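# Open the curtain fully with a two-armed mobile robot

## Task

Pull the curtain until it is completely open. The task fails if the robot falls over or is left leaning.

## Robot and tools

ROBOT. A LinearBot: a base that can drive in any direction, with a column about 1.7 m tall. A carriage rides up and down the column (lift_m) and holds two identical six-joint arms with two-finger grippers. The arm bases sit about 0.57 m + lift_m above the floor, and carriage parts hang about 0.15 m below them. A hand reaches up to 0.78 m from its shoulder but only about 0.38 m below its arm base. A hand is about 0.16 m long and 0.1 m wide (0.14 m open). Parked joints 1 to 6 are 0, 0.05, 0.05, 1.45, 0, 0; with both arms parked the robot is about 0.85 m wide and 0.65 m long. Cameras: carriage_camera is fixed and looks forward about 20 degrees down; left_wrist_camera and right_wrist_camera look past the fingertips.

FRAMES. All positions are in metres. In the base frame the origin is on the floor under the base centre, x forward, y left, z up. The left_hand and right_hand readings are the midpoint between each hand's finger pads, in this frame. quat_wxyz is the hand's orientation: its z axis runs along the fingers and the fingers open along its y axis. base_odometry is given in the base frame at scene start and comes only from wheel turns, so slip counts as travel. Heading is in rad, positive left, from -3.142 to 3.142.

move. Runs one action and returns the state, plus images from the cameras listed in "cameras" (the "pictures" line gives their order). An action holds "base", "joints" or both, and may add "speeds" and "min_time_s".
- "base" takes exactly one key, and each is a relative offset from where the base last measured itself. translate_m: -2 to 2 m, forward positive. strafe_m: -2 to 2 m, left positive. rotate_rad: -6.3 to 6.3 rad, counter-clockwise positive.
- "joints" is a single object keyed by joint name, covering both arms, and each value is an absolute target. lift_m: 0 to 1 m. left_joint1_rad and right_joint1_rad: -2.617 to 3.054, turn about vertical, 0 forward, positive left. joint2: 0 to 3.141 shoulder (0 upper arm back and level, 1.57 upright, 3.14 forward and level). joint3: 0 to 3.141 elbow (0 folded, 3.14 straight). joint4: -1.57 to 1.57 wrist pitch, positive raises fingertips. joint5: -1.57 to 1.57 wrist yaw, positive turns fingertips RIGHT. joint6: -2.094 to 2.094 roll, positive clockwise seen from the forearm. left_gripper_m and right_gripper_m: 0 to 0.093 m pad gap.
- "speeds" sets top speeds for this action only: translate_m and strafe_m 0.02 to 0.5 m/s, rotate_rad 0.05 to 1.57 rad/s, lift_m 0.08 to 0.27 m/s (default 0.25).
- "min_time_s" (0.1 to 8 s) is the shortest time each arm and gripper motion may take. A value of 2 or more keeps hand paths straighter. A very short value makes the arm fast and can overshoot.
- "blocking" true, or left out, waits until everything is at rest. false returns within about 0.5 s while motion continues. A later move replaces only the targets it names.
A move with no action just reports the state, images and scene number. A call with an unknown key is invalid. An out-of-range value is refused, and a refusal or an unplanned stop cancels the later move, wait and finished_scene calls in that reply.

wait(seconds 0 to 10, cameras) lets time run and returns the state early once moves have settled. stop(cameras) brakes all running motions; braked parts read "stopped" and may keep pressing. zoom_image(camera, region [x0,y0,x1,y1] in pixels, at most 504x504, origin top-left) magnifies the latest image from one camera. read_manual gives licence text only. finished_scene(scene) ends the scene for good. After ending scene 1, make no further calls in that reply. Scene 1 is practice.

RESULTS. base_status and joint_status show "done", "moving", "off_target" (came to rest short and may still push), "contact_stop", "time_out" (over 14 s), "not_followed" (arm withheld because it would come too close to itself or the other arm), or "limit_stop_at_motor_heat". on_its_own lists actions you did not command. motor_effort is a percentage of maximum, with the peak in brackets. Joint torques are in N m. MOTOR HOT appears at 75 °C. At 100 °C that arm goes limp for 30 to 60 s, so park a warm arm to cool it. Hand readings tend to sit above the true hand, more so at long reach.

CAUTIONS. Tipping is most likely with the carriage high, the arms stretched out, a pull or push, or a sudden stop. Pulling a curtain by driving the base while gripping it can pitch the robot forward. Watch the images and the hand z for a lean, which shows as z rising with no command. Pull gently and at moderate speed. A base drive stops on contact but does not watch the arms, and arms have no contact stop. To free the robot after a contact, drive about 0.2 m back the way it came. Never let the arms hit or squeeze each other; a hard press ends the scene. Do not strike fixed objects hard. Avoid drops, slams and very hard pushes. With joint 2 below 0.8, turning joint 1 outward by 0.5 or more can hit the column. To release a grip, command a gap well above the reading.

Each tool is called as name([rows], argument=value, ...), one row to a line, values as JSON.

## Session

move(cameras=["carriage_camera", "left_wrist_camera", "right_wrist_camera"])

Scene clock: 0.00 s.
Joint torques (N m): no reading
base_odometry: x=+0.000 y=+0.000 heading=+0.000
base_status: not commanded
joint_positions: lift_m=+0.300 left_joint1_rad=-0.004 left_joint2_rad=+0.048 left_joint3_rad=+0.061 left_joint4_rad=+1.418 left_joint5_rad=+0.025 left_joint6_rad=+0.041 left_gripper_m=+0.09396 right_joint1_rad=+0.012 right_joint2_rad=+0.062 right_joint3_rad=+0.045 right_joint4_rad=+1.412 right_joint5_rad=-0.036 right_joint6_rad=-0.020 right_gripper_m=+0.09396
joint_status: not commanded
motor_effort: lift_m=+45 drive_wheels=+1
left_hand: x=+0.2521 y=+0.2971 z=+1.3003 quat_wxyz=(+0.997, +0.014, +0.069, +0.018) (m; base frame)
right_hand: x=+0.2628 y=-0.2947 z=+1.2951 quat_wxyz=(+0.996, -0.019, +0.087, -0.002) (m; base frame)
pictures: carriage_camera, left_wrist_camera, right_wrist_camera
camera_calibration:
left_wrist_camera: T_world_to_cam=[[0.0311629, -0.999267, 0.0222405, 0.265747], [0.722125, 0.00712446, -0.691726, 0.720304], [0.69106, 0.0376166, 0.721818, -1.00116], [0, 0, 0, 1]] pos_world=[0.16343, 0.29808, 1.215]
right_wrist_camera: T_world_to_cam=[[-0.00412974, -0.999446, 0.0330143, -0.337429], [0.707531, -0.026251, -0.706195, 0.728619], [0.706671, 0.0204423, 0.707247, -0.966495], [0, 0, 0, 1]] pos_world=[0.16608, -0.298358, 1.20924]

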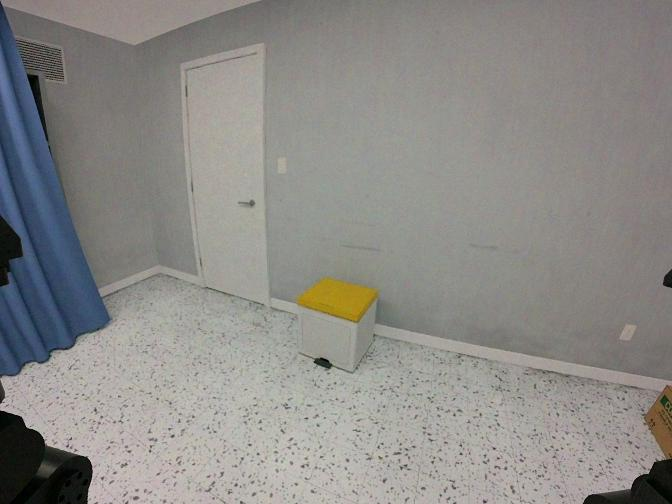

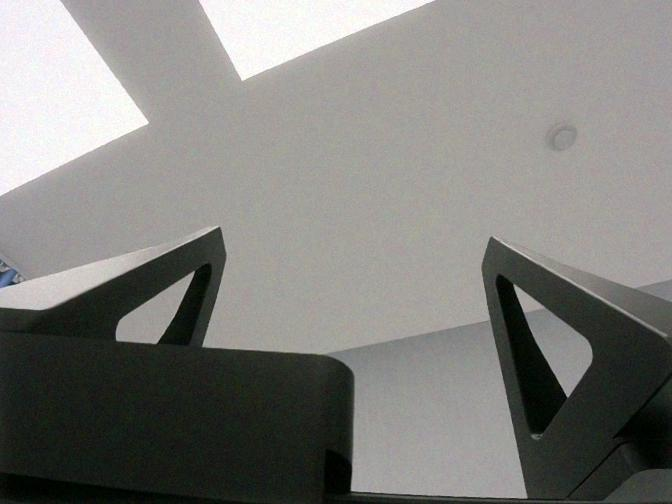

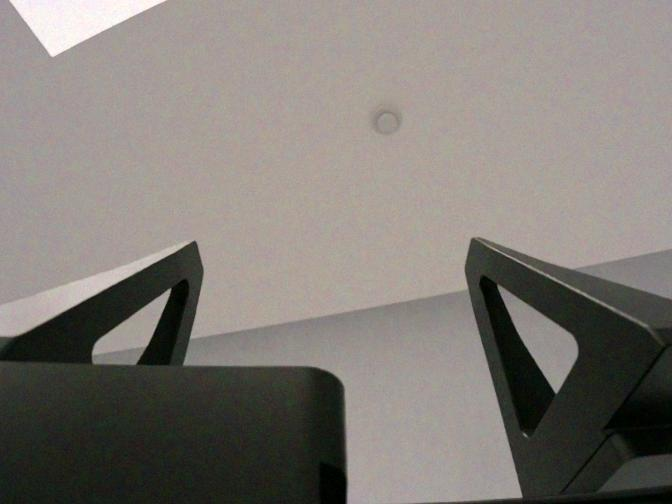

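move(base={"rotate_rad": 1.21}, joints={"lift_m": 0.4, "left_joint4_rad": 1.1, "right_joint4_rad": 1.1, "left_joint5_rad": 0, "right_joint5_rad": 0}, min_time_s=0.8, cameras=["carriage_camera", "left_wrist_camera", "right_wrist_camera"])

zoom_image(camera="left_wrist_camera", region=[190, 170, 400, 290])

zoom_image(camera="left_wrist_camera", region=[400, 170, 610, 290])

zoom_image(camera="right_wrist_camera", region=[320, 170, 530, 290])

zoom_image(camera="right_wrist_camera", region=[110, 170, 320, 290])

Scene clock: 3.53 s.
Joint torques (N m): left_arm=[0.05 3.54 6.01 0.55 0.07 -0.05] | right_arm=[0.29 3.26 7.99 0.45 0.17 -0.11]
move: done
base_odometry: x=+0.000 y=+0.000 heading=+1.210
base_status: done
joint_positions: lift_m=+0.400 left_joint1_rad=-0.004 left_joint2_rad=+0.048 left_joint3_rad=+0.061 left_joint4_rad=+1.101 left_joint5_rad=+0.004 left_joint6_rad=+0.041 left_gripper_m=+0.09396 right_joint1_rad=+0.012 right_joint2_rad=+0.062 right_joint3_rad=+0.045 right_joint4_rad=+1.111 right_joint5_rad=-0.010 right_joint6_rad=-0.020 right_gripper_m=+0.09396
joint_status: all done
motor_effort: lift_m=+46(59) drive_wheels=+4(13)
left_hand: x=+0.3272 y=+0.3005 z=+1.3771 quat_wxyz=(+0.974, +0.007, +0.226, +0.018) (m; base frame)
right_hand: x=+0.3335 y=-0.2984 z=+1.3712 quat_wxyz=(+0.972, -0.009, +0.236, -0.002) (m; base frame)
pictures: carriage_camera, left_wrist_camera, right_wrist_camera
camera_calibration:
carriage_camera: T_world_to_cam=[[0.047901, -0.997879, 0.0440825, -0.0642107], [-0.323336, -0.0572477, -0.944551, 1.3534], [0.945071, 0.0309915, -0.325392, 0.314213], [0, 0, 0, 1]] pos_world=[0.143724, 0.00366656, 1.38343]
left_wrist_camera: T_world_to_cam=[[0.0458555, -0.998514, 0.0294415, 0.250294], [0.469794, -0.00445395, -0.882765, 1.06838], [0.881584, 0.0543111, 0.468892, -0.827668], [0, 0, 0, 1]] pos_world=[0.216264, 0.299632, 1.32385]
right_wrist_camera: T_world_to_cam=[[-0.00545874, -0.999897, 0.0133092, -0.315942], [0.4653, -0.0143206, -0.885037, 1.06181], [0.885136, 0.00136159, 0.46533, -0.803618], [0, 0, 0, 1]] pos_world=[0.215527, -0.29961, 1.31789]

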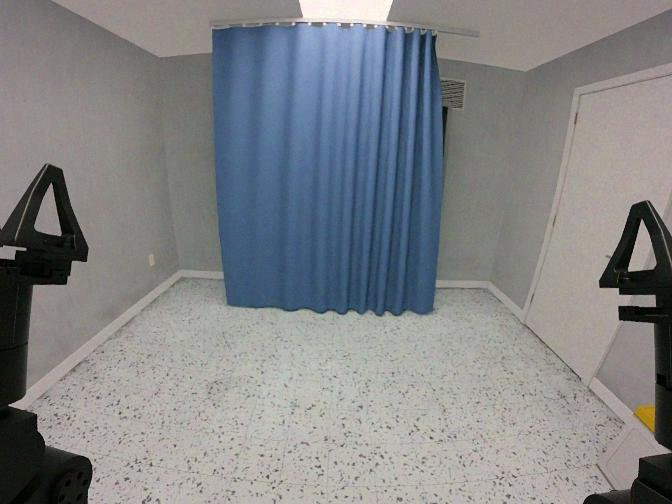

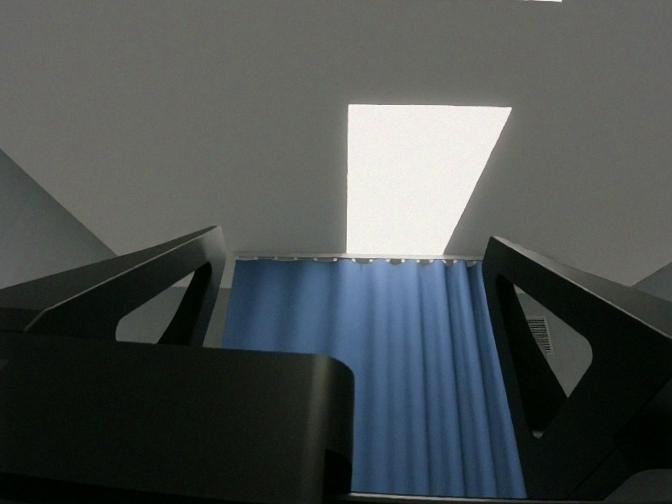

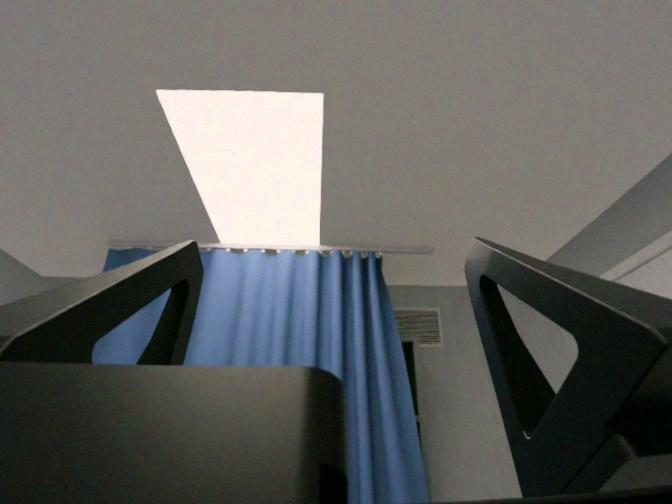

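Scaled by 2.400 from the camera's 672x504 image, which has a finer 960x720 frame.

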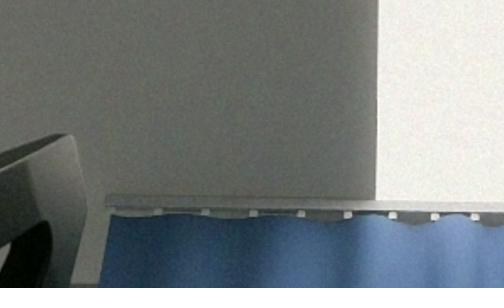

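Scaled by 2.400 from the camera's 672x504 image, which has a finer 960x720 frame.

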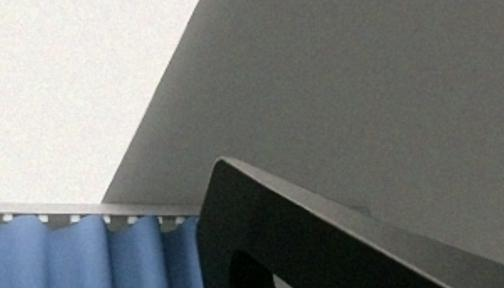

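Scaled by 2.400 from the camera's 672x504 image, which has a finer 960x720 frame.

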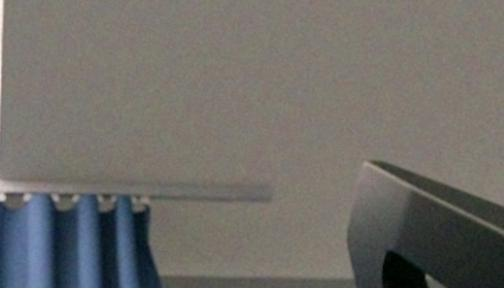

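Scaled by 2.400 from the camera's 672x504 image, which has a finer 960x720 frame.

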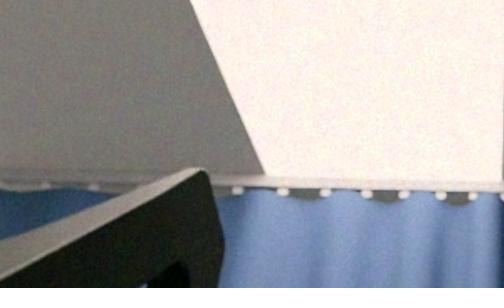

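move(base={"rotate_rad": 0.05}, joints={"lift_m": 0.7, "right_joint1_rad": -0.35, "right_joint2_rad": 2.0, "right_joint3_rad": 2.0, "right_joint4_rad": 0.0, "right_joint5_rad": -1.4, "right_joint6_rad": 0}, min_time_s=2, blocking=false)

wait(seconds=0.6)

move(base={"strafe_m": -0.69})

move(base={"translate_m": 1.18}, cameras=["carriage_camera", "right_wrist_camera"])

Scene clock: 5.37 s.
Joint torques (N m): left_arm=[0.06 3.49 5.96 0.6 0.07 -0.08] | right_arm=[-0.25 3.71 10.35 0.58 -0.04 -0.08]
move: moving
base_odometry: x=+0.000 y=+0.000 heading=+1.259
base_status: rotate_rad moving
joint_positions: lift_m=+0.496 left_joint1_rad=-0.004 left_joint2_rad=+0.048 left_joint3_rad=+0.061 left_joint4_rad=+1.098 left_joint5_rad=+0.004 left_joint6_rad=+0.041 left_gripper_m=+0.09396 right_joint1_rad=-0.022 right_joint2_rad=+0.257 right_joint3_rad=+0.231 right_joint4_rad=+1.025 right_joint5_rad=-0.105 right_joint6_rad=-0.020 right_gripper_m=+0.09396
joint_status: lift_m moving; right_joint1_rad moving; right_joint2_rad moving; right_joint3_rad moving; right_joint4_rad moving; right_joint5_rad moving; right_joint6_rad moving
motor_effort: lift_m=+56(63) drive_wheels=+7(9)
left_hand: x=+0.3279 y=+0.3005 z=+1.4728 quat_wxyz=(+0.973, +0.007, +0.228, +0.018) (m; base frame)
right_hand: x=+0.3623 y=-0.2866 z=+1.5032 quat_wxyz=(+0.958, -0.050, +0.282, -0.005) (m; base frame)
pictures: none

Scene clock: 5.97 s.
Joint torques (N m): left_arm=[0.09 3.47 5.93 0.62 0.07 -0.02] | right_arm=[-0.36 -2.17 9.5 1.06 0.21 0.06]
earlier move: moving
base_odometry: x=+0.000 y=+0.000 heading=+1.259
base_status: done
joint_positions: lift_m=+0.646 left_joint1_rad=-0.004 left_joint2_rad=+0.048 left_joint3_rad=+0.061 left_joint4_rad=+1.098 left_joint5_rad=+0.004 left_joint6_rad=+0.041 left_gripper_m=+0.09396 right_joint1_rad=-0.184 right_joint2_rad=+1.133 right_joint3_rad=+1.126 right_joint4_rad=+0.601 right_joint5_rad=-0.666 right_joint6_rad=-0.019 right_gripper_m=+0.09397
joint_status: lift_m moving; right_joint1_rad moving; right_joint2_rad moving; right_joint3_rad moving; right_joint4_rad moving; right_joint5_rad moving; right_joint6_rad moving
motor_effort: lift_m=+47(63) drive_wheels=+4(9)
left_hand: x=+0.3279 y=+0.3005 z=+1.6229 quat_wxyz=(+0.973, +0.007, +0.228, +0.018) (m; base frame)
right_hand: x=+0.5597 y=-0.2560 z=+1.7400 quat_wxyz=(+0.846, -0.251, +0.466, +0.068) (m; base frame)
wait: 0.60 s; no rest
pictures: none

Scene clock: 9.57 s.
Joint torques (N m): left_arm=[0.05 3.52 6.05 0.59 0.06 -0.04] | right_arm=[0.36 -8.39 12.01 1.25 -0.06 0.05]
move: done
base_odometry: x=+0.657 y=-0.211 heading=+1.260
base_status: done
joint_positions: lift_m=+0.700 left_joint1_rad=-0.003 left_joint2_rad=+0.048 left_joint3_rad=+0.061 left_joint4_rad=+1.098 left_joint5_rad=+0.003 left_joint6_rad=+0.041 left_gripper_m=+0.09396 right_joint1_rad=-0.352 right_joint2_rad=+1.976 right_joint3_rad=+1.969 right_joint4_rad=+0.016 right_joint5_rad=-1.387 right_joint6_rad=-0.015 right_gripper_m=+0.09397
joint_status: all done
motor_effort: lift_m=+46(51) drive_wheels=-2(17)
left_hand: x=+0.3278 y=+0.3006 z=+1.6768 quat_wxyz=(+0.974, +0.007, +0.228, +0.018) (m; base frame)
right_hand: x=+0.7221 y=-0.3048 z=+1.6809 quat_wxyz=(+0.619, -0.357, +0.610, +0.343) (m; base frame)
pictures: none

Scene clock: 14.23 s.
Joint torques (N m): left_arm=[0.03 3.56 6.01 0.58 0.08 -0.05] | right_arm=[0.49 -8.39 12.04 1.29 -0.06 0.11]
move: done
base_odometry: x=+1.019 y=+0.913 heading=+1.260
base_status: done
joint_positions: lift_m=+0.700 left_joint1_rad=-0.003 left_joint2_rad=+0.048 left_joint3_rad=+0.061 left_joint4_rad=+1.098 left_joint5_rad=+0.003 left_joint6_rad=+0.041 left_gripper_m=+0.09396 right_joint1_rad=-0.352 right_joint2_rad=+1.976 right_joint3_rad=+1.969 right_joint4_rad=+0.013 right_joint5_rad=-1.389 right_joint6_rad=-0.015 right_gripper_m=+0.09397
joint_status: not commanded
motor_effort: lift_m=+46(46) drive_wheels=-2(15)
left_hand: x=+0.3279 y=+0.3006 z=+1.6768 quat_wxyz=(+0.973, +0.007, +0.228, +0.018) (m; base frame)
right_hand: x=+0.7219 y=-0.3046 z=+1.6806 quat_wxyz=(+0.618, -0.357, +0.610, +0.344) (m; base frame)
pictures: carriage_camera, right_wrist_camera
camera_calibration:
carriage_camera: T_world_to_cam=[[0.047901, -0.997879, 0.0440825, -0.0774354], [-0.323336, -0.0572477, -0.944551, 1.63676], [0.945071, 0.0309915, -0.325392, 0.411831], [0, 0, 0, 1]] pos_world=[0.143724, 0.00366656, 1.68343]
right_wrist_camera: T_world_to_cam=[[0.857396, -0.51411, 0.023733, -0.816687], [-0.277306, -0.500336, -0.820223, 1.43398], [0.43356, 0.696674, -0.571552, 0.989046], [0, 0, 0, 1]] pos_world=[0.669065, -0.39144, 1.76086]

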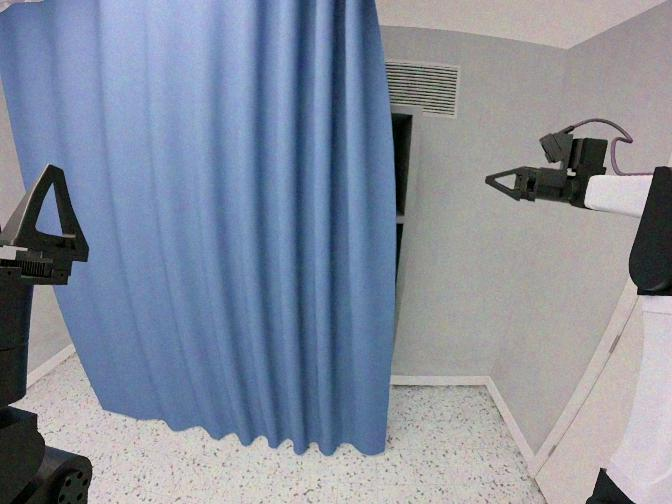

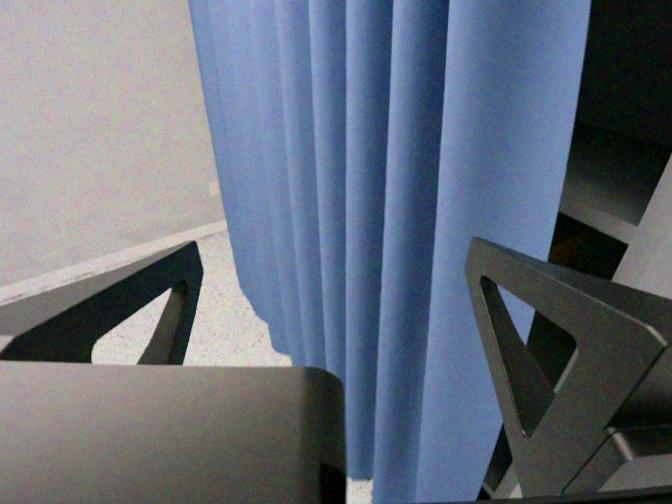

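move(base={"translate_m": 0.46}, speeds={"translate_m": 0.3}, cameras=["right_wrist_camera", "carriage_camera"])

Scene clock: 18.13 s.
Joint torques (N m): left_arm=[-0.01 3.54 6.06 0.61 0.06 -0.06] | right_arm=[0.58 -8.53 11.79 1.28 -0.07 0.11]
move: done
base_odometry: x=+1.160 y=+1.350 heading=+1.259
base_status: done
joint_positions: lift_m=+0.700 left_joint1_rad=-0.003 left_joint2_rad=+0.048 left_joint3_rad=+0.061 left_joint4_rad=+1.097 left_joint5_rad=+0.003 left_joint6_rad=+0.041 left_gripper_m=+0.09396 right_joint1_rad=-0.352 right_joint2_rad=+1.978 right_joint3_rad=+1.969 right_joint4_rad=+0.012 right_joint5_rad=-1.389 right_joint6_rad=-0.015 right_gripper_m=+0.09397
joint_status: not commanded
motor_effort: lift_m=+46(46) drive_wheels=-1(10)
left_hand: x=+0.3280 y=+0.3006 z=+1.6767 quat_wxyz=(+0.973, +0.007, +0.228, +0.018) (m; base frame)
right_hand: x=+0.7225 y=-0.3051 z=+1.6794 quat_wxyz=(+0.617, -0.356, +0.611, +0.345) (m; base frame)
pictures: carriage_camera, right_wrist_camera
camera_calibration:
carriage_camera: T_world_to_cam=[[0.047901, -0.997879, 0.0440825, -0.0774354], [-0.323336, -0.0572477, -0.944551, 1.63676], [0.945071, 0.0309915, -0.325392, 0.411831], [0, 0, 0, 1]] pos_world=[0.143724, 0.00366656, 1.68343]
right_wrist_camera: T_world_to_cam=[[0.857296, -0.514436, 0.0199859, -0.811169], [-0.28044, -0.499198, -0.81985, 1.43488], [0.431738, 0.697249, -0.572229, 0.990954], [0, 0, 0, 1]] pos_world=[0.669979, -0.391945, 1.75965]

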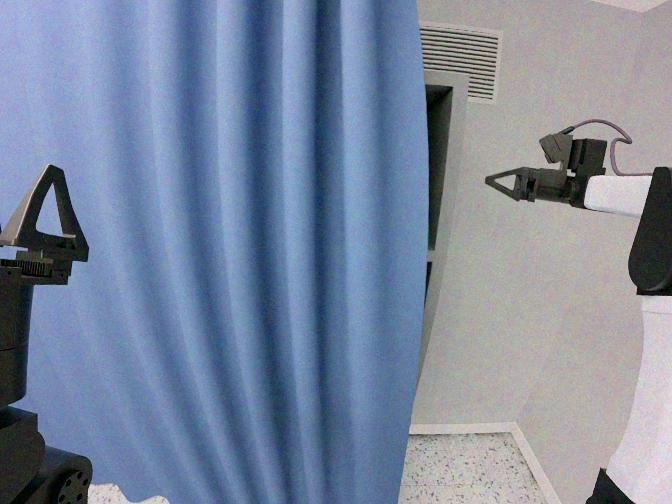

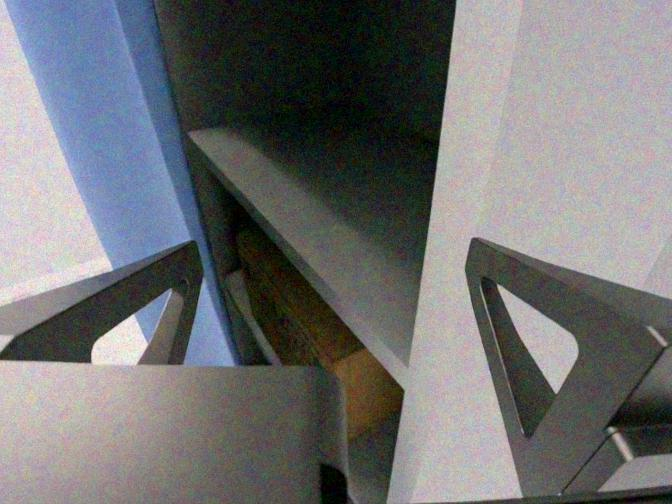

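move(base={"strafe_m": 0.2}, speeds={"strafe_m": 0.22}, cameras=["right_wrist_camera", "carriage_camera"])

Scene clock: 20.97 s.
Joint torques (N m): left_arm=[0.08 3.49 6.01 0.6 0.07 -0.06] | right_arm=[-0.13 -8.55 11.74 1.3 -0.09 0.1]
move: done
base_odometry: x=+0.970 y=+1.412 heading=+1.259
base_status: done
joint_positions: lift_m=+0.700 left_joint1_rad=-0.003 left_joint2_rad=+0.048 left_joint3_rad=+0.061 left_joint4_rad=+1.097 left_joint5_rad=+0.003 left_joint6_rad=+0.041 left_gripper_m=+0.09396 right_joint1_rad=-0.348 right_joint2_rad=+1.978 right_joint3_rad=+1.969 right_joint4_rad=+0.012 right_joint5_rad=-1.390 right_joint6_rad=-0.014 right_gripper_m=+0.09397
joint_status: not commanded
motor_effort: lift_m=+46(46) drive_wheels=+0(10)
left_hand: x=+0.3280 y=+0.3008 z=+1.6767 quat_wxyz=(+0.973, +0.006, +0.228, +0.018) (m; base frame)
right_hand: x=+0.7225 y=-0.3027 z=+1.6793 quat_wxyz=(+0.616, -0.357, +0.610, +0.347) (m; base frame)
pictures: carriage_camera, right_wrist_camera
camera_calibration:
carriage_camera: T_world_to_cam=[[0.047901, -0.997879, 0.0440825, -0.0774354], [-0.323336, -0.0572477, -0.944551, 1.63676], [0.945071, 0.0309915, -0.325392, 0.411831], [0, 0, 0, 1]] pos_world=[0.143724, 0.00366656, 1.68343]
right_wrist_camera: T_world_to_cam=[[0.859846, -0.510194, 0.0191753, -0.809074], [-0.278553, -0.500268, -0.819842, 1.43435], [0.427871, 0.699596, -0.572269, 0.992891], [0, 0, 0, 1]] pos_world=[0.670392, -0.389849, 1.75965]

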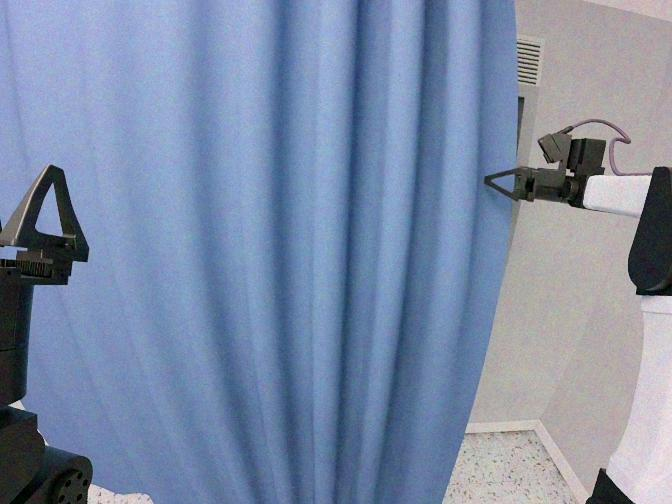

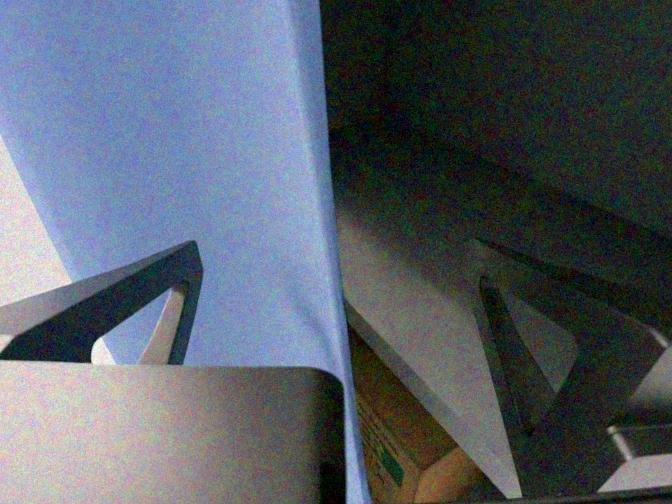

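move(base={"strafe_m": 0.07}, speeds={"strafe_m": 0.2}, cameras=["right_wrist_camera", "carriage_camera"])

Scene clock: 22.50 s.
Joint torques (N m): left_arm=[0.06 3.51 6.08 0.6 0.09 -0.05] | right_arm=[-0.02 -8.49 11.63 1.32 -0.1 0.11]
move: done
base_odometry: x=+0.903 y=+1.434 heading=+1.259
base_status: done
joint_positions: lift_m=+0.700 left_joint1_rad=-0.004 left_joint2_rad=+0.048 left_joint3_rad=+0.061 left_joint4_rad=+1.097 left_joint5_rad=+0.002 left_joint6_rad=+0.041 left_gripper_m=+0.09396 right_joint1_rad=-0.347 right_joint2_rad=+1.978 right_joint3_rad=+1.969 right_joint4_rad=+0.012 right_joint5_rad=-1.390 right_joint6_rad=-0.014 right_gripper_m=+0.09397
joint_status: not commanded
motor_effort: lift_m=+46(46) drive_wheels=+1(12)
left_hand: x=+0.3280 y=+0.3009 z=+1.6767 quat_wxyz=(+0.973, +0.006, +0.228, +0.018) (m; base frame)
right_hand: x=+0.7225 y=-0.3023 z=+1.6793 quat_wxyz=(+0.616, -0.357, +0.610, +0.347) (m; base frame)
pictures: carriage_camera, right_wrist_camera
camera_calibration:
carriage_camera: T_world_to_cam=[[0.047901, -0.997879, 0.0440825, -0.0774354], [-0.323336, -0.0572477, -0.944551, 1.63676], [0.945071, 0.0309915, -0.325392, 0.411831], [0, 0, 0, 1]] pos_world=[0.143724, 0.00366656, 1.68343]
right_wrist_camera: T_world_to_cam=[[0.860219, -0.509563, 0.0192084, -0.808985], [-0.278164, -0.500488, -0.81984, 1.43415], [0.427373, 0.699899, -0.572271, 0.993136], [0, 0, 0, 1]] pos_world=[0.670393, -0.389549, 1.75965]

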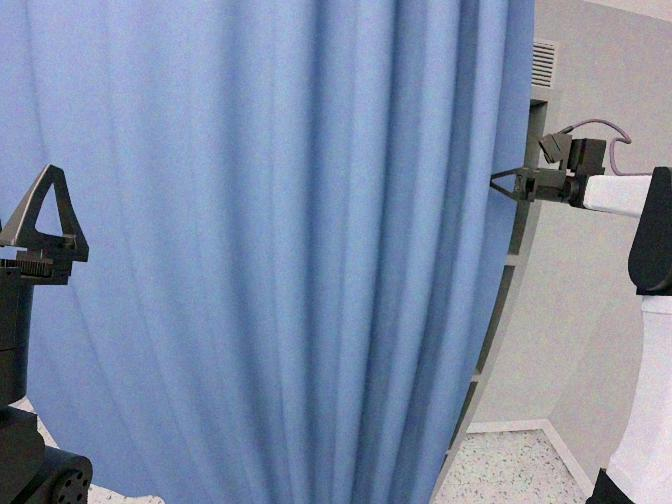

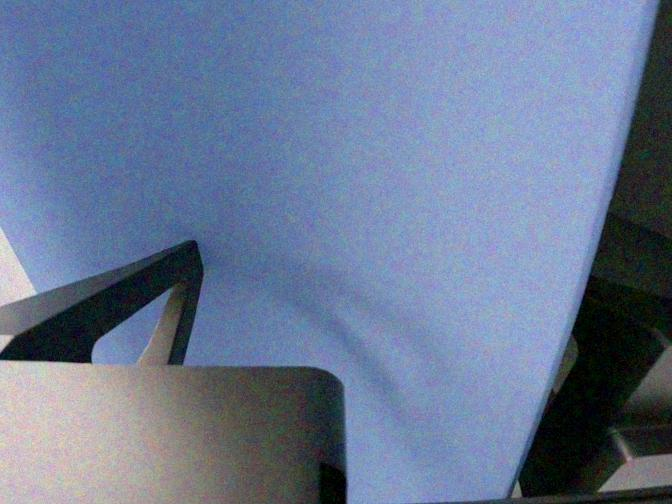

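move(joints={"right_gripper_m": 0.0}, min_time_s=1.2, cameras=["right_wrist_camera"])

move(base={"strafe_m": 0.4}, joints={"left_joint4_rad": 1.3, "left_joint5_rad": 0.5}, speeds={"strafe_m": 0.22}, cameras=["all"])

Scene clock: 24.23 s.
Joint torques (N m): left_arm=[0.1 3.52 6.01 0.6 0.08 -0.06] | right_arm=[-0.09 -8.59 11.74 1.31 -0.06 0.09]
move: done
base_odometry: x=+0.903 y=+1.434 heading=+1.259
base_status: not commanded
joint_positions: lift_m=+0.700 left_joint1_rad=-0.004 left_joint2_rad=+0.048 left_joint3_rad=+0.061 left_joint4_rad=+1.097 left_joint5_rad=+0.002 left_joint6_rad=+0.041 left_gripper_m=+0.09396 right_joint1_rad=-0.347 right_joint2_rad=+1.978 right_joint3_rad=+1.969 right_joint4_rad=+0.012 right_joint5_rad=-1.390 right_joint6_rad=-0.014 right_gripper_m=+0.00085
joint_status: all done
motor_effort: lift_m=+46(46) drive_wheels=+0(1)
left_hand: x=+0.3280 y=+0.3009 z=+1.6767 quat_wxyz=(+0.973, +0.006, +0.228, +0.018) (m; base frame)
right_hand: x=+0.7225 y=-0.3023 z=+1.6793 quat_wxyz=(+0.616, -0.357, +0.610, +0.347) (m; base frame)
pictures: right_wrist_camera
camera_calibration:
right_wrist_camera: T_world_to_cam=[[0.860219, -0.509563, 0.0192084, -0.808985], [-0.278164, -0.500488, -0.81984, 1.43415], [0.427373, 0.699899, -0.572271, 0.993136], [0, 0, 0, 1]] pos_world=[0.670393, -0.389549, 1.75965]

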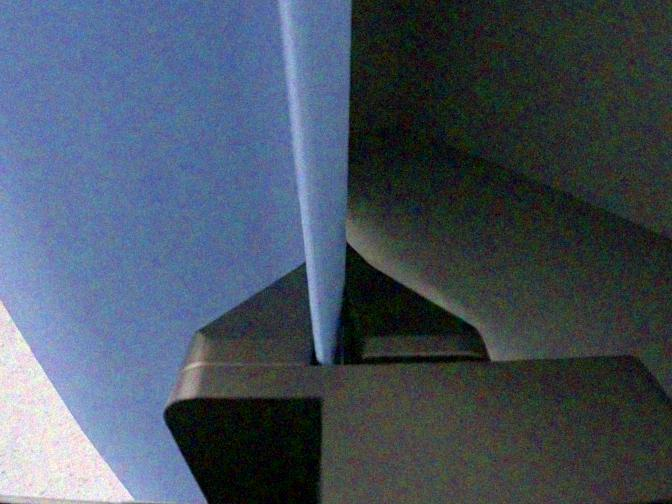

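Scene clock: 27.23 s.
Joint torques (N m): left_arm=[0.08 3.88 5.65 0.22 -0.1 -0.08] | right_arm=[1.58 -8.54 9.66 1.08 -0.06 0.03]
move: done
base_odometry: x=+0.522 y=+1.557 heading=+1.259
base_status: done
joint_positions: lift_m=+0.700 left_joint1_rad=-0.003 left_joint2_rad=+0.048 left_joint3_rad=+0.061 left_joint4_rad=+1.291 left_joint5_rad=+0.494 left_joint6_rad=+0.041 left_gripper_m=+0.09397 right_joint1_rad=-0.364 right_joint2_rad=+1.978 right_joint3_rad=+1.990 right_joint4_rad=+0.035 right_joint5_rad=-1.389 right_joint6_rad=-0.011 right_gripper_m=+0.00084
joint_status: all done
motor_effort: lift_m=+46(46) drive_wheels=+2(12)
left_hand: x=+0.2774 y=+0.2188 z=+1.6737 quat_wxyz=(+0.961, +0.245, +0.124, -0.014) (m; base frame)
right_hand: x=+0.7211 y=-0.3105 z=+1.6891 quat_wxyz=(+0.629, -0.363, +0.603, +0.330) (m; base frame)
pictures: carriage_camera, left_wrist_camera, right_wrist_camera
camera_calibration:
carriage_camera: T_world_to_cam=[[0.047901, -0.997879, 0.0440825, -0.0774354], [-0.323336, -0.0572477, -0.944551, 1.63676], [0.945071, 0.0309915, -0.325392, 0.411831], [0, 0, 0, 1]] pos_world=[0.143724, 0.00366656, 1.68343]
left_wrist_camera: T_world_to_cam=[[-0.0855823, -0.903035, -0.420955, 0.931616], [0.64675, 0.271037, -0.712919, 0.959531], [0.757885, -0.333266, 0.560842, -0.95318], [0, 0, 0, 1]] pos_world=[0.181554, 0.263551, 1.61082]
right_wrist_camera: T_world_to_cam=[[0.849647, -0.523971, 0.0596222, -0.877359], [-0.255012, -0.507192, -0.82324, 1.42472], [0.461594, 0.684259, -0.564553, 0.962465], [0, 0, 0, 1]] pos_world=[0.664498, -0.395681, 1.76856]

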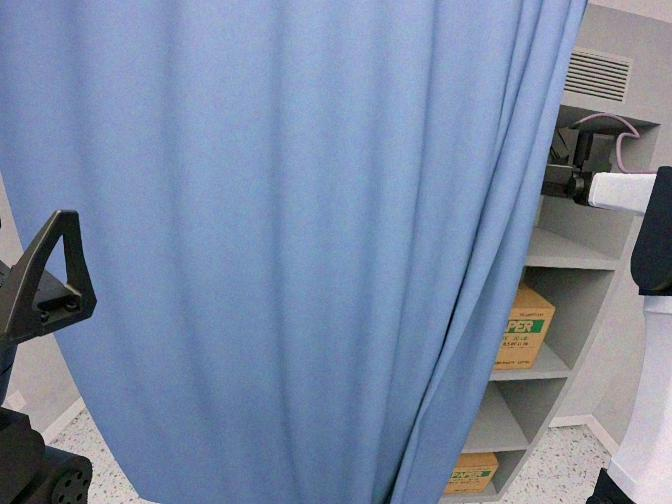

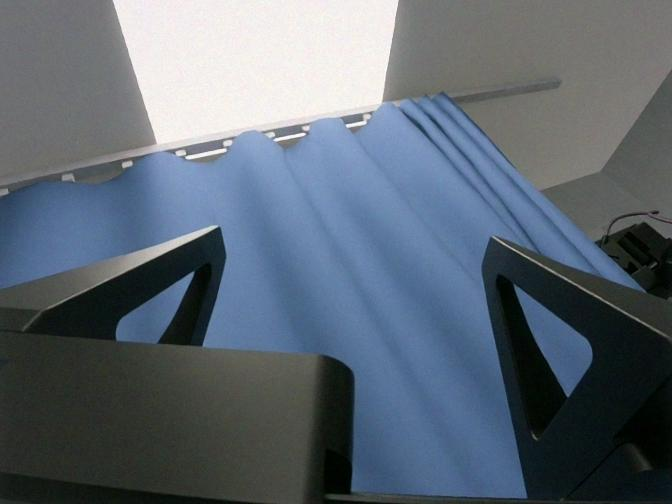

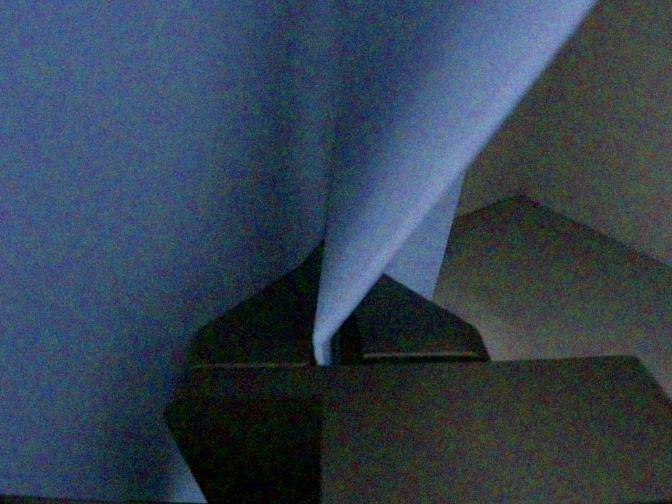

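move(base={"strafe_m": 1.05}, speeds={"strafe_m": 0.28}, cameras=["all"])

Scene clock: 32.53 s.
Joint torques (N m): left_arm=[0.02 3.92 5.64 0.2 -0.11 -0.08] | right_arm=[3.77 -8.38 7.84 0.68 -0.55 -0.11]
move: done
base_odometry: x=-0.477 y=+1.879 heading=+1.258
base_status: done
joint_positions: lift_m=+0.700 left_joint1_rad=-0.003 left_joint2_rad=+0.048 left_joint3_rad=+0.061 left_joint4_rad=+1.291 left_joint5_rad=+0.497 left_joint6_rad=+0.041 left_gripper_m=+0.09397 right_joint1_rad=-0.392 right_joint2_rad=+1.978 right_joint3_rad=+2.009 right_joint4_rad=+0.072 right_joint5_rad=-1.336 right_joint6_rad=+0.005 right_gripper_m=+0.00084
joint_status: not commanded
motor_effort: lift_m=+46(46) drive_wheels=+2(12)
left_hand: x=+0.2772 y=+0.2185 z=+1.6736 quat_wxyz=(+0.961, +0.246, +0.123, -0.014) (m; base frame)
right_hand: x=+0.7268 y=-0.3294 z=+1.7006 quat_wxyz=(+0.652, -0.347, +0.606, +0.295) (m; base frame)
pictures: carriage_camera, left_wrist_camera, right_wrist_camera
camera_calibration:
carriage_camera: T_world_to_cam=[[0.047901, -0.997879, 0.0440825, -0.0774354], [-0.323336, -0.0572477, -0.944551, 1.63676], [0.945071, 0.0309915, -0.325392, 0.411831], [0, 0, 0, 1]] pos_world=[0.143724, 0.00366656, 1.68343]
left_wrist_camera: T_world_to_cam=[[-0.0858191, -0.902065, -0.422981, 0.934512], [0.647461, 0.272185, -0.711835, 0.957444], [0.757251, -0.334953, 0.560694, -0.952209], [0, 0, 0, 1]] pos_world=[0.181352, 0.263444, 1.61072]
right_wrist_camera: T_world_to_cam=[[0.800977, -0.590788, 0.0969814, -0.942888], [-0.262888, -0.492601, -0.829599, 1.44739], [0.53789, 0.638994, -0.549873, 0.883916], [0, 0, 0, 1]] pos_world=[0.660283, -0.408878, 1.77824]

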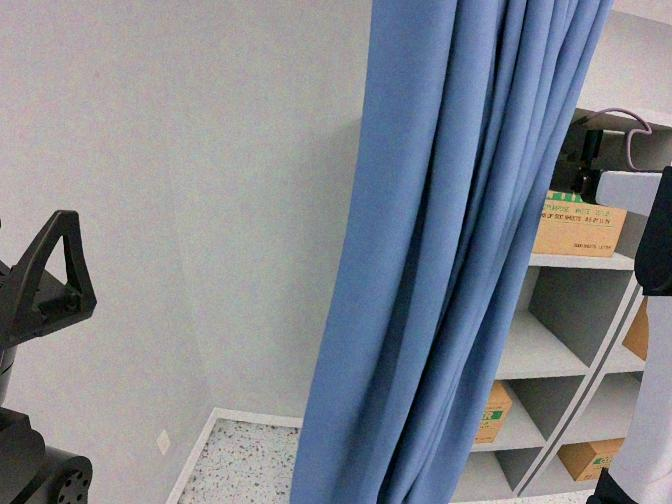

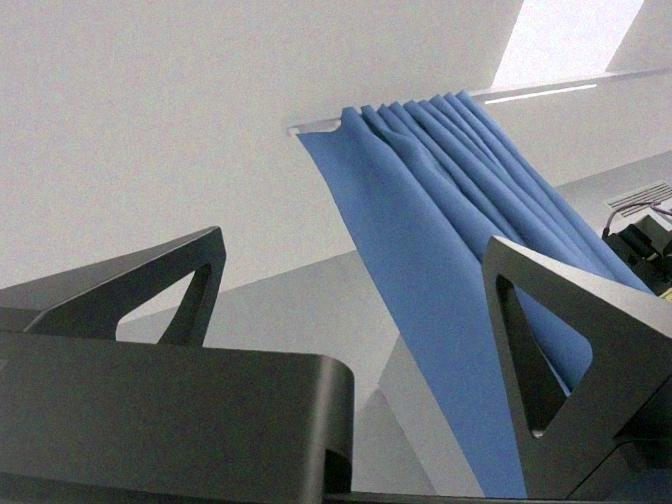

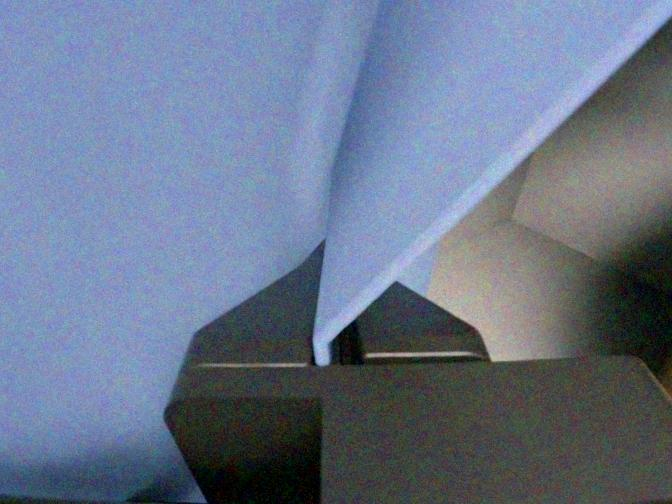

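move(base={"strafe_m": 0.12}, joints={"right_joint1_rad": 0.2, "right_joint5_rad": -0.88}, speeds={"strafe_m": 0.12}, min_time_s=1.6, cameras=["all"])

Scene clock: 34.77 s.
Joint torques (N m): left_arm=[0.01 3.9 5.65 0.19 -0.13 -0.09] | right_arm=[12.01 -6.08 5.04 -0.01 -1.66 -0.77]
move: off_target
base_odometry: x=-0.591 y=+1.916 heading=+1.258
base_status: done
joint_positions: lift_m=+0.700 left_joint1_rad=-0.003 left_joint2_rad=+0.048 left_joint3_rad=+0.061 left_joint4_rad=+1.292 left_joint5_rad=+0.497 left_joint6_rad=+0.041 left_gripper_m=+0.09397 right_joint1_rad=+0.069 right_joint2_rad=+1.949 right_joint3_rad=+2.037 right_joint4_rad=+0.177 right_joint5_rad=-0.699 right_joint6_rad=+0.071 right_gripper_m=+0.00083
joint_status: right_joint1_rad off_target (ended at +0.069, target +0.200); right_joint5_rad off_target (ended at -0.699, target -0.880)
motor_effort: lift_m=+46(46) drive_wheels=+4(11)
left_hand: x=+0.2771 y=+0.2184 z=+1.6736 quat_wxyz=(+0.961, +0.247, +0.123, -0.014) (m; base frame)
right_hand: x=+0.7645 y=-0.1516 z=+1.7596 quat_wxyz=(+0.730, -0.271, +0.571, +0.260) (m; base frame)
pictures: carriage_camera, left_wrist_camera, right_wrist_camera
camera_calibration:
carriage_camera: T_world_to_cam=[[0.047901, -0.997879, 0.0440825, -0.0774354], [-0.323336, -0.0572477, -0.944551, 1.63676], [0.945071, 0.0309915, -0.325392, 0.411831], [0, 0, 0, 1]] pos_world=[0.143724, 0.00366656, 1.68343]
left_wrist_camera: T_world_to_cam=[[-0.0857335, -0.901894, -0.423363, 0.934975], [0.647758, 0.272404, -0.711481, 0.95679], [0.757007, -0.335235, 0.560855, -0.952384], [0, 0, 0, 1]] pos_world=[0.181351, 0.263343, 1.61072]
right_wrist_camera: T_world_to_cam=[[0.684143, -0.722418, 0.100299, -0.810232], [-0.223823, -0.338839, -0.913833, 1.73551], [0.694155, 0.602744, -0.393508, 0.382421], [0, 0, 0, 1]] pos_world=[0.677301, -0.22777, 1.81771]

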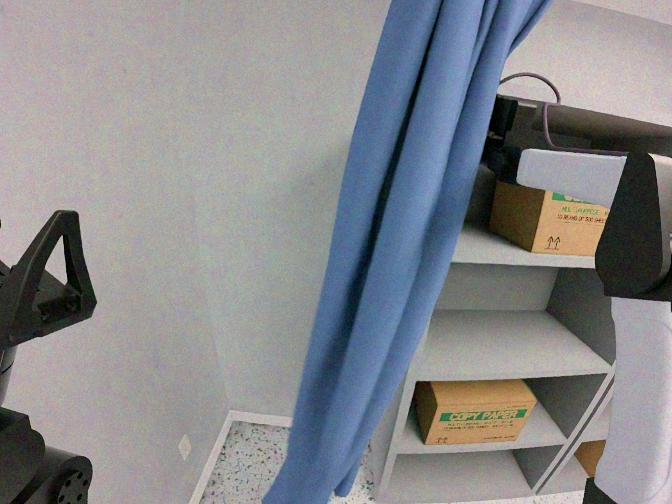

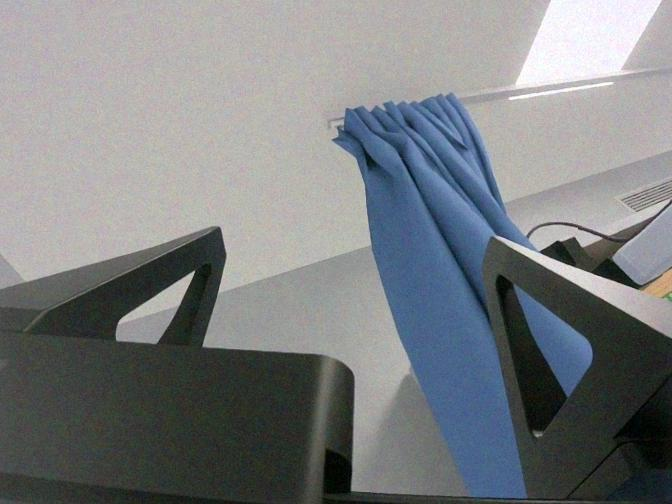

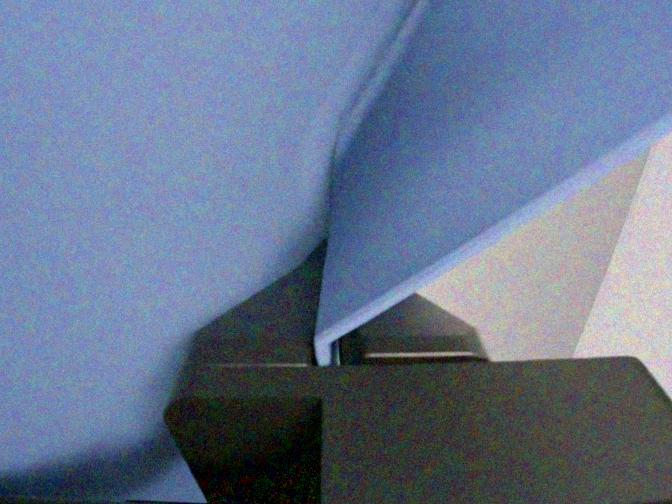

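zoom_image(camera="left_wrist_camera", region=[300, 60, 560, 255])

move(base={"strafe_m": 0.05}, speeds={"strafe_m": 0.1}, cameras=["left_wrist_camera"])

zoom_image(camera="left_wrist_camera", region=[300, 60, 560, 255])

Scaled by 1.938 from the camera's 672x504 image, which has a finer 960x720 frame.

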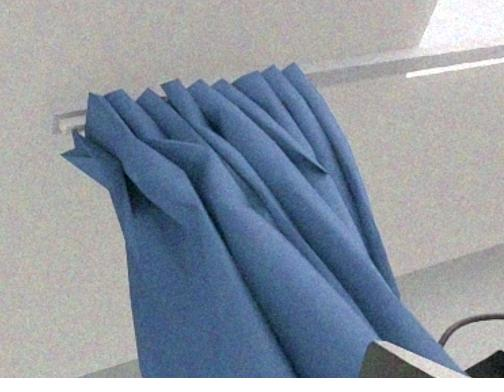

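Scene clock: 36.37 s.
Joint torques (N m): left_arm=[0.01 3.93 5.65 0.19 -0.12 -0.09] | right_arm=[12.83 -5.37 4.36 -0.19 -2.35 -1.13]
move: done
base_odometry: x=-0.638 y=+1.932 heading=+1.258
base_status: done
joint_positions: lift_m=+0.700 left_joint1_rad=-0.003 left_joint2_rad=+0.048 left_joint3_rad=+0.061 left_joint4_rad=+1.292 left_joint5_rad=+0.497 left_joint6_rad=+0.041 left_gripper_m=+0.09397 right_joint1_rad=+0.058 right_joint2_rad=+1.941 right_joint3_rad=+2.044 right_joint4_rad=+0.197 right_joint5_rad=-0.625 right_joint6_rad=+0.110 right_gripper_m=+0.00083
joint_status: not commanded
motor_effort: lift_m=+46(46) drive_wheels=+5(12)
left_hand: x=+0.2770 y=+0.2184 z=+1.6736 quat_wxyz=(+0.961, +0.247, +0.123, -0.014) (m; base frame)
right_hand: x=+0.7688 y=-0.1675 z=+1.7734 quat_wxyz=(+0.748, -0.233, +0.571, +0.246) (m; base frame)
pictures: left_wrist_camera
camera_calibration:
left_wrist_camera: T_world_to_cam=[[-0.0857122, -0.901718, -0.423742, 0.935484], [0.648046, 0.272588, -0.711148, 0.956148], [0.756762, -0.335559, 0.560991, -0.952342], [0, 0, 0, 1]] pos_world=[0.18125, 0.263342, 1.61062]

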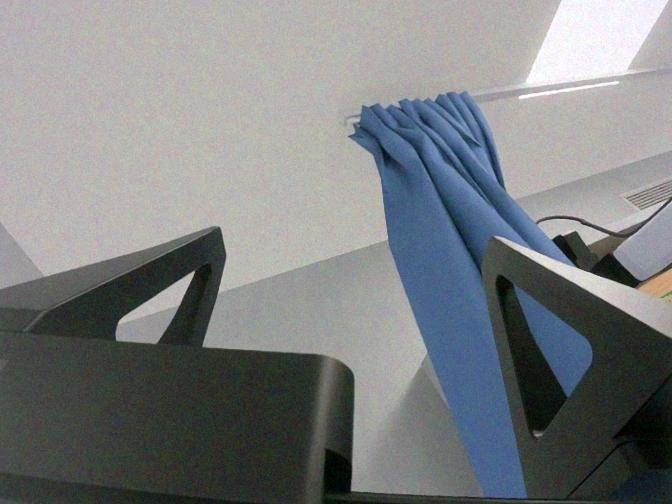

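Scaled by 1.938 from the camera's 672x504 image, which has a finer 960x720 frame.

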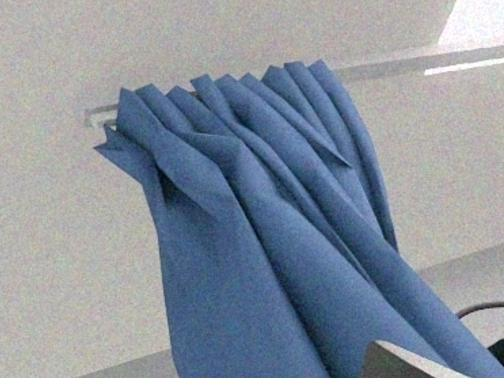

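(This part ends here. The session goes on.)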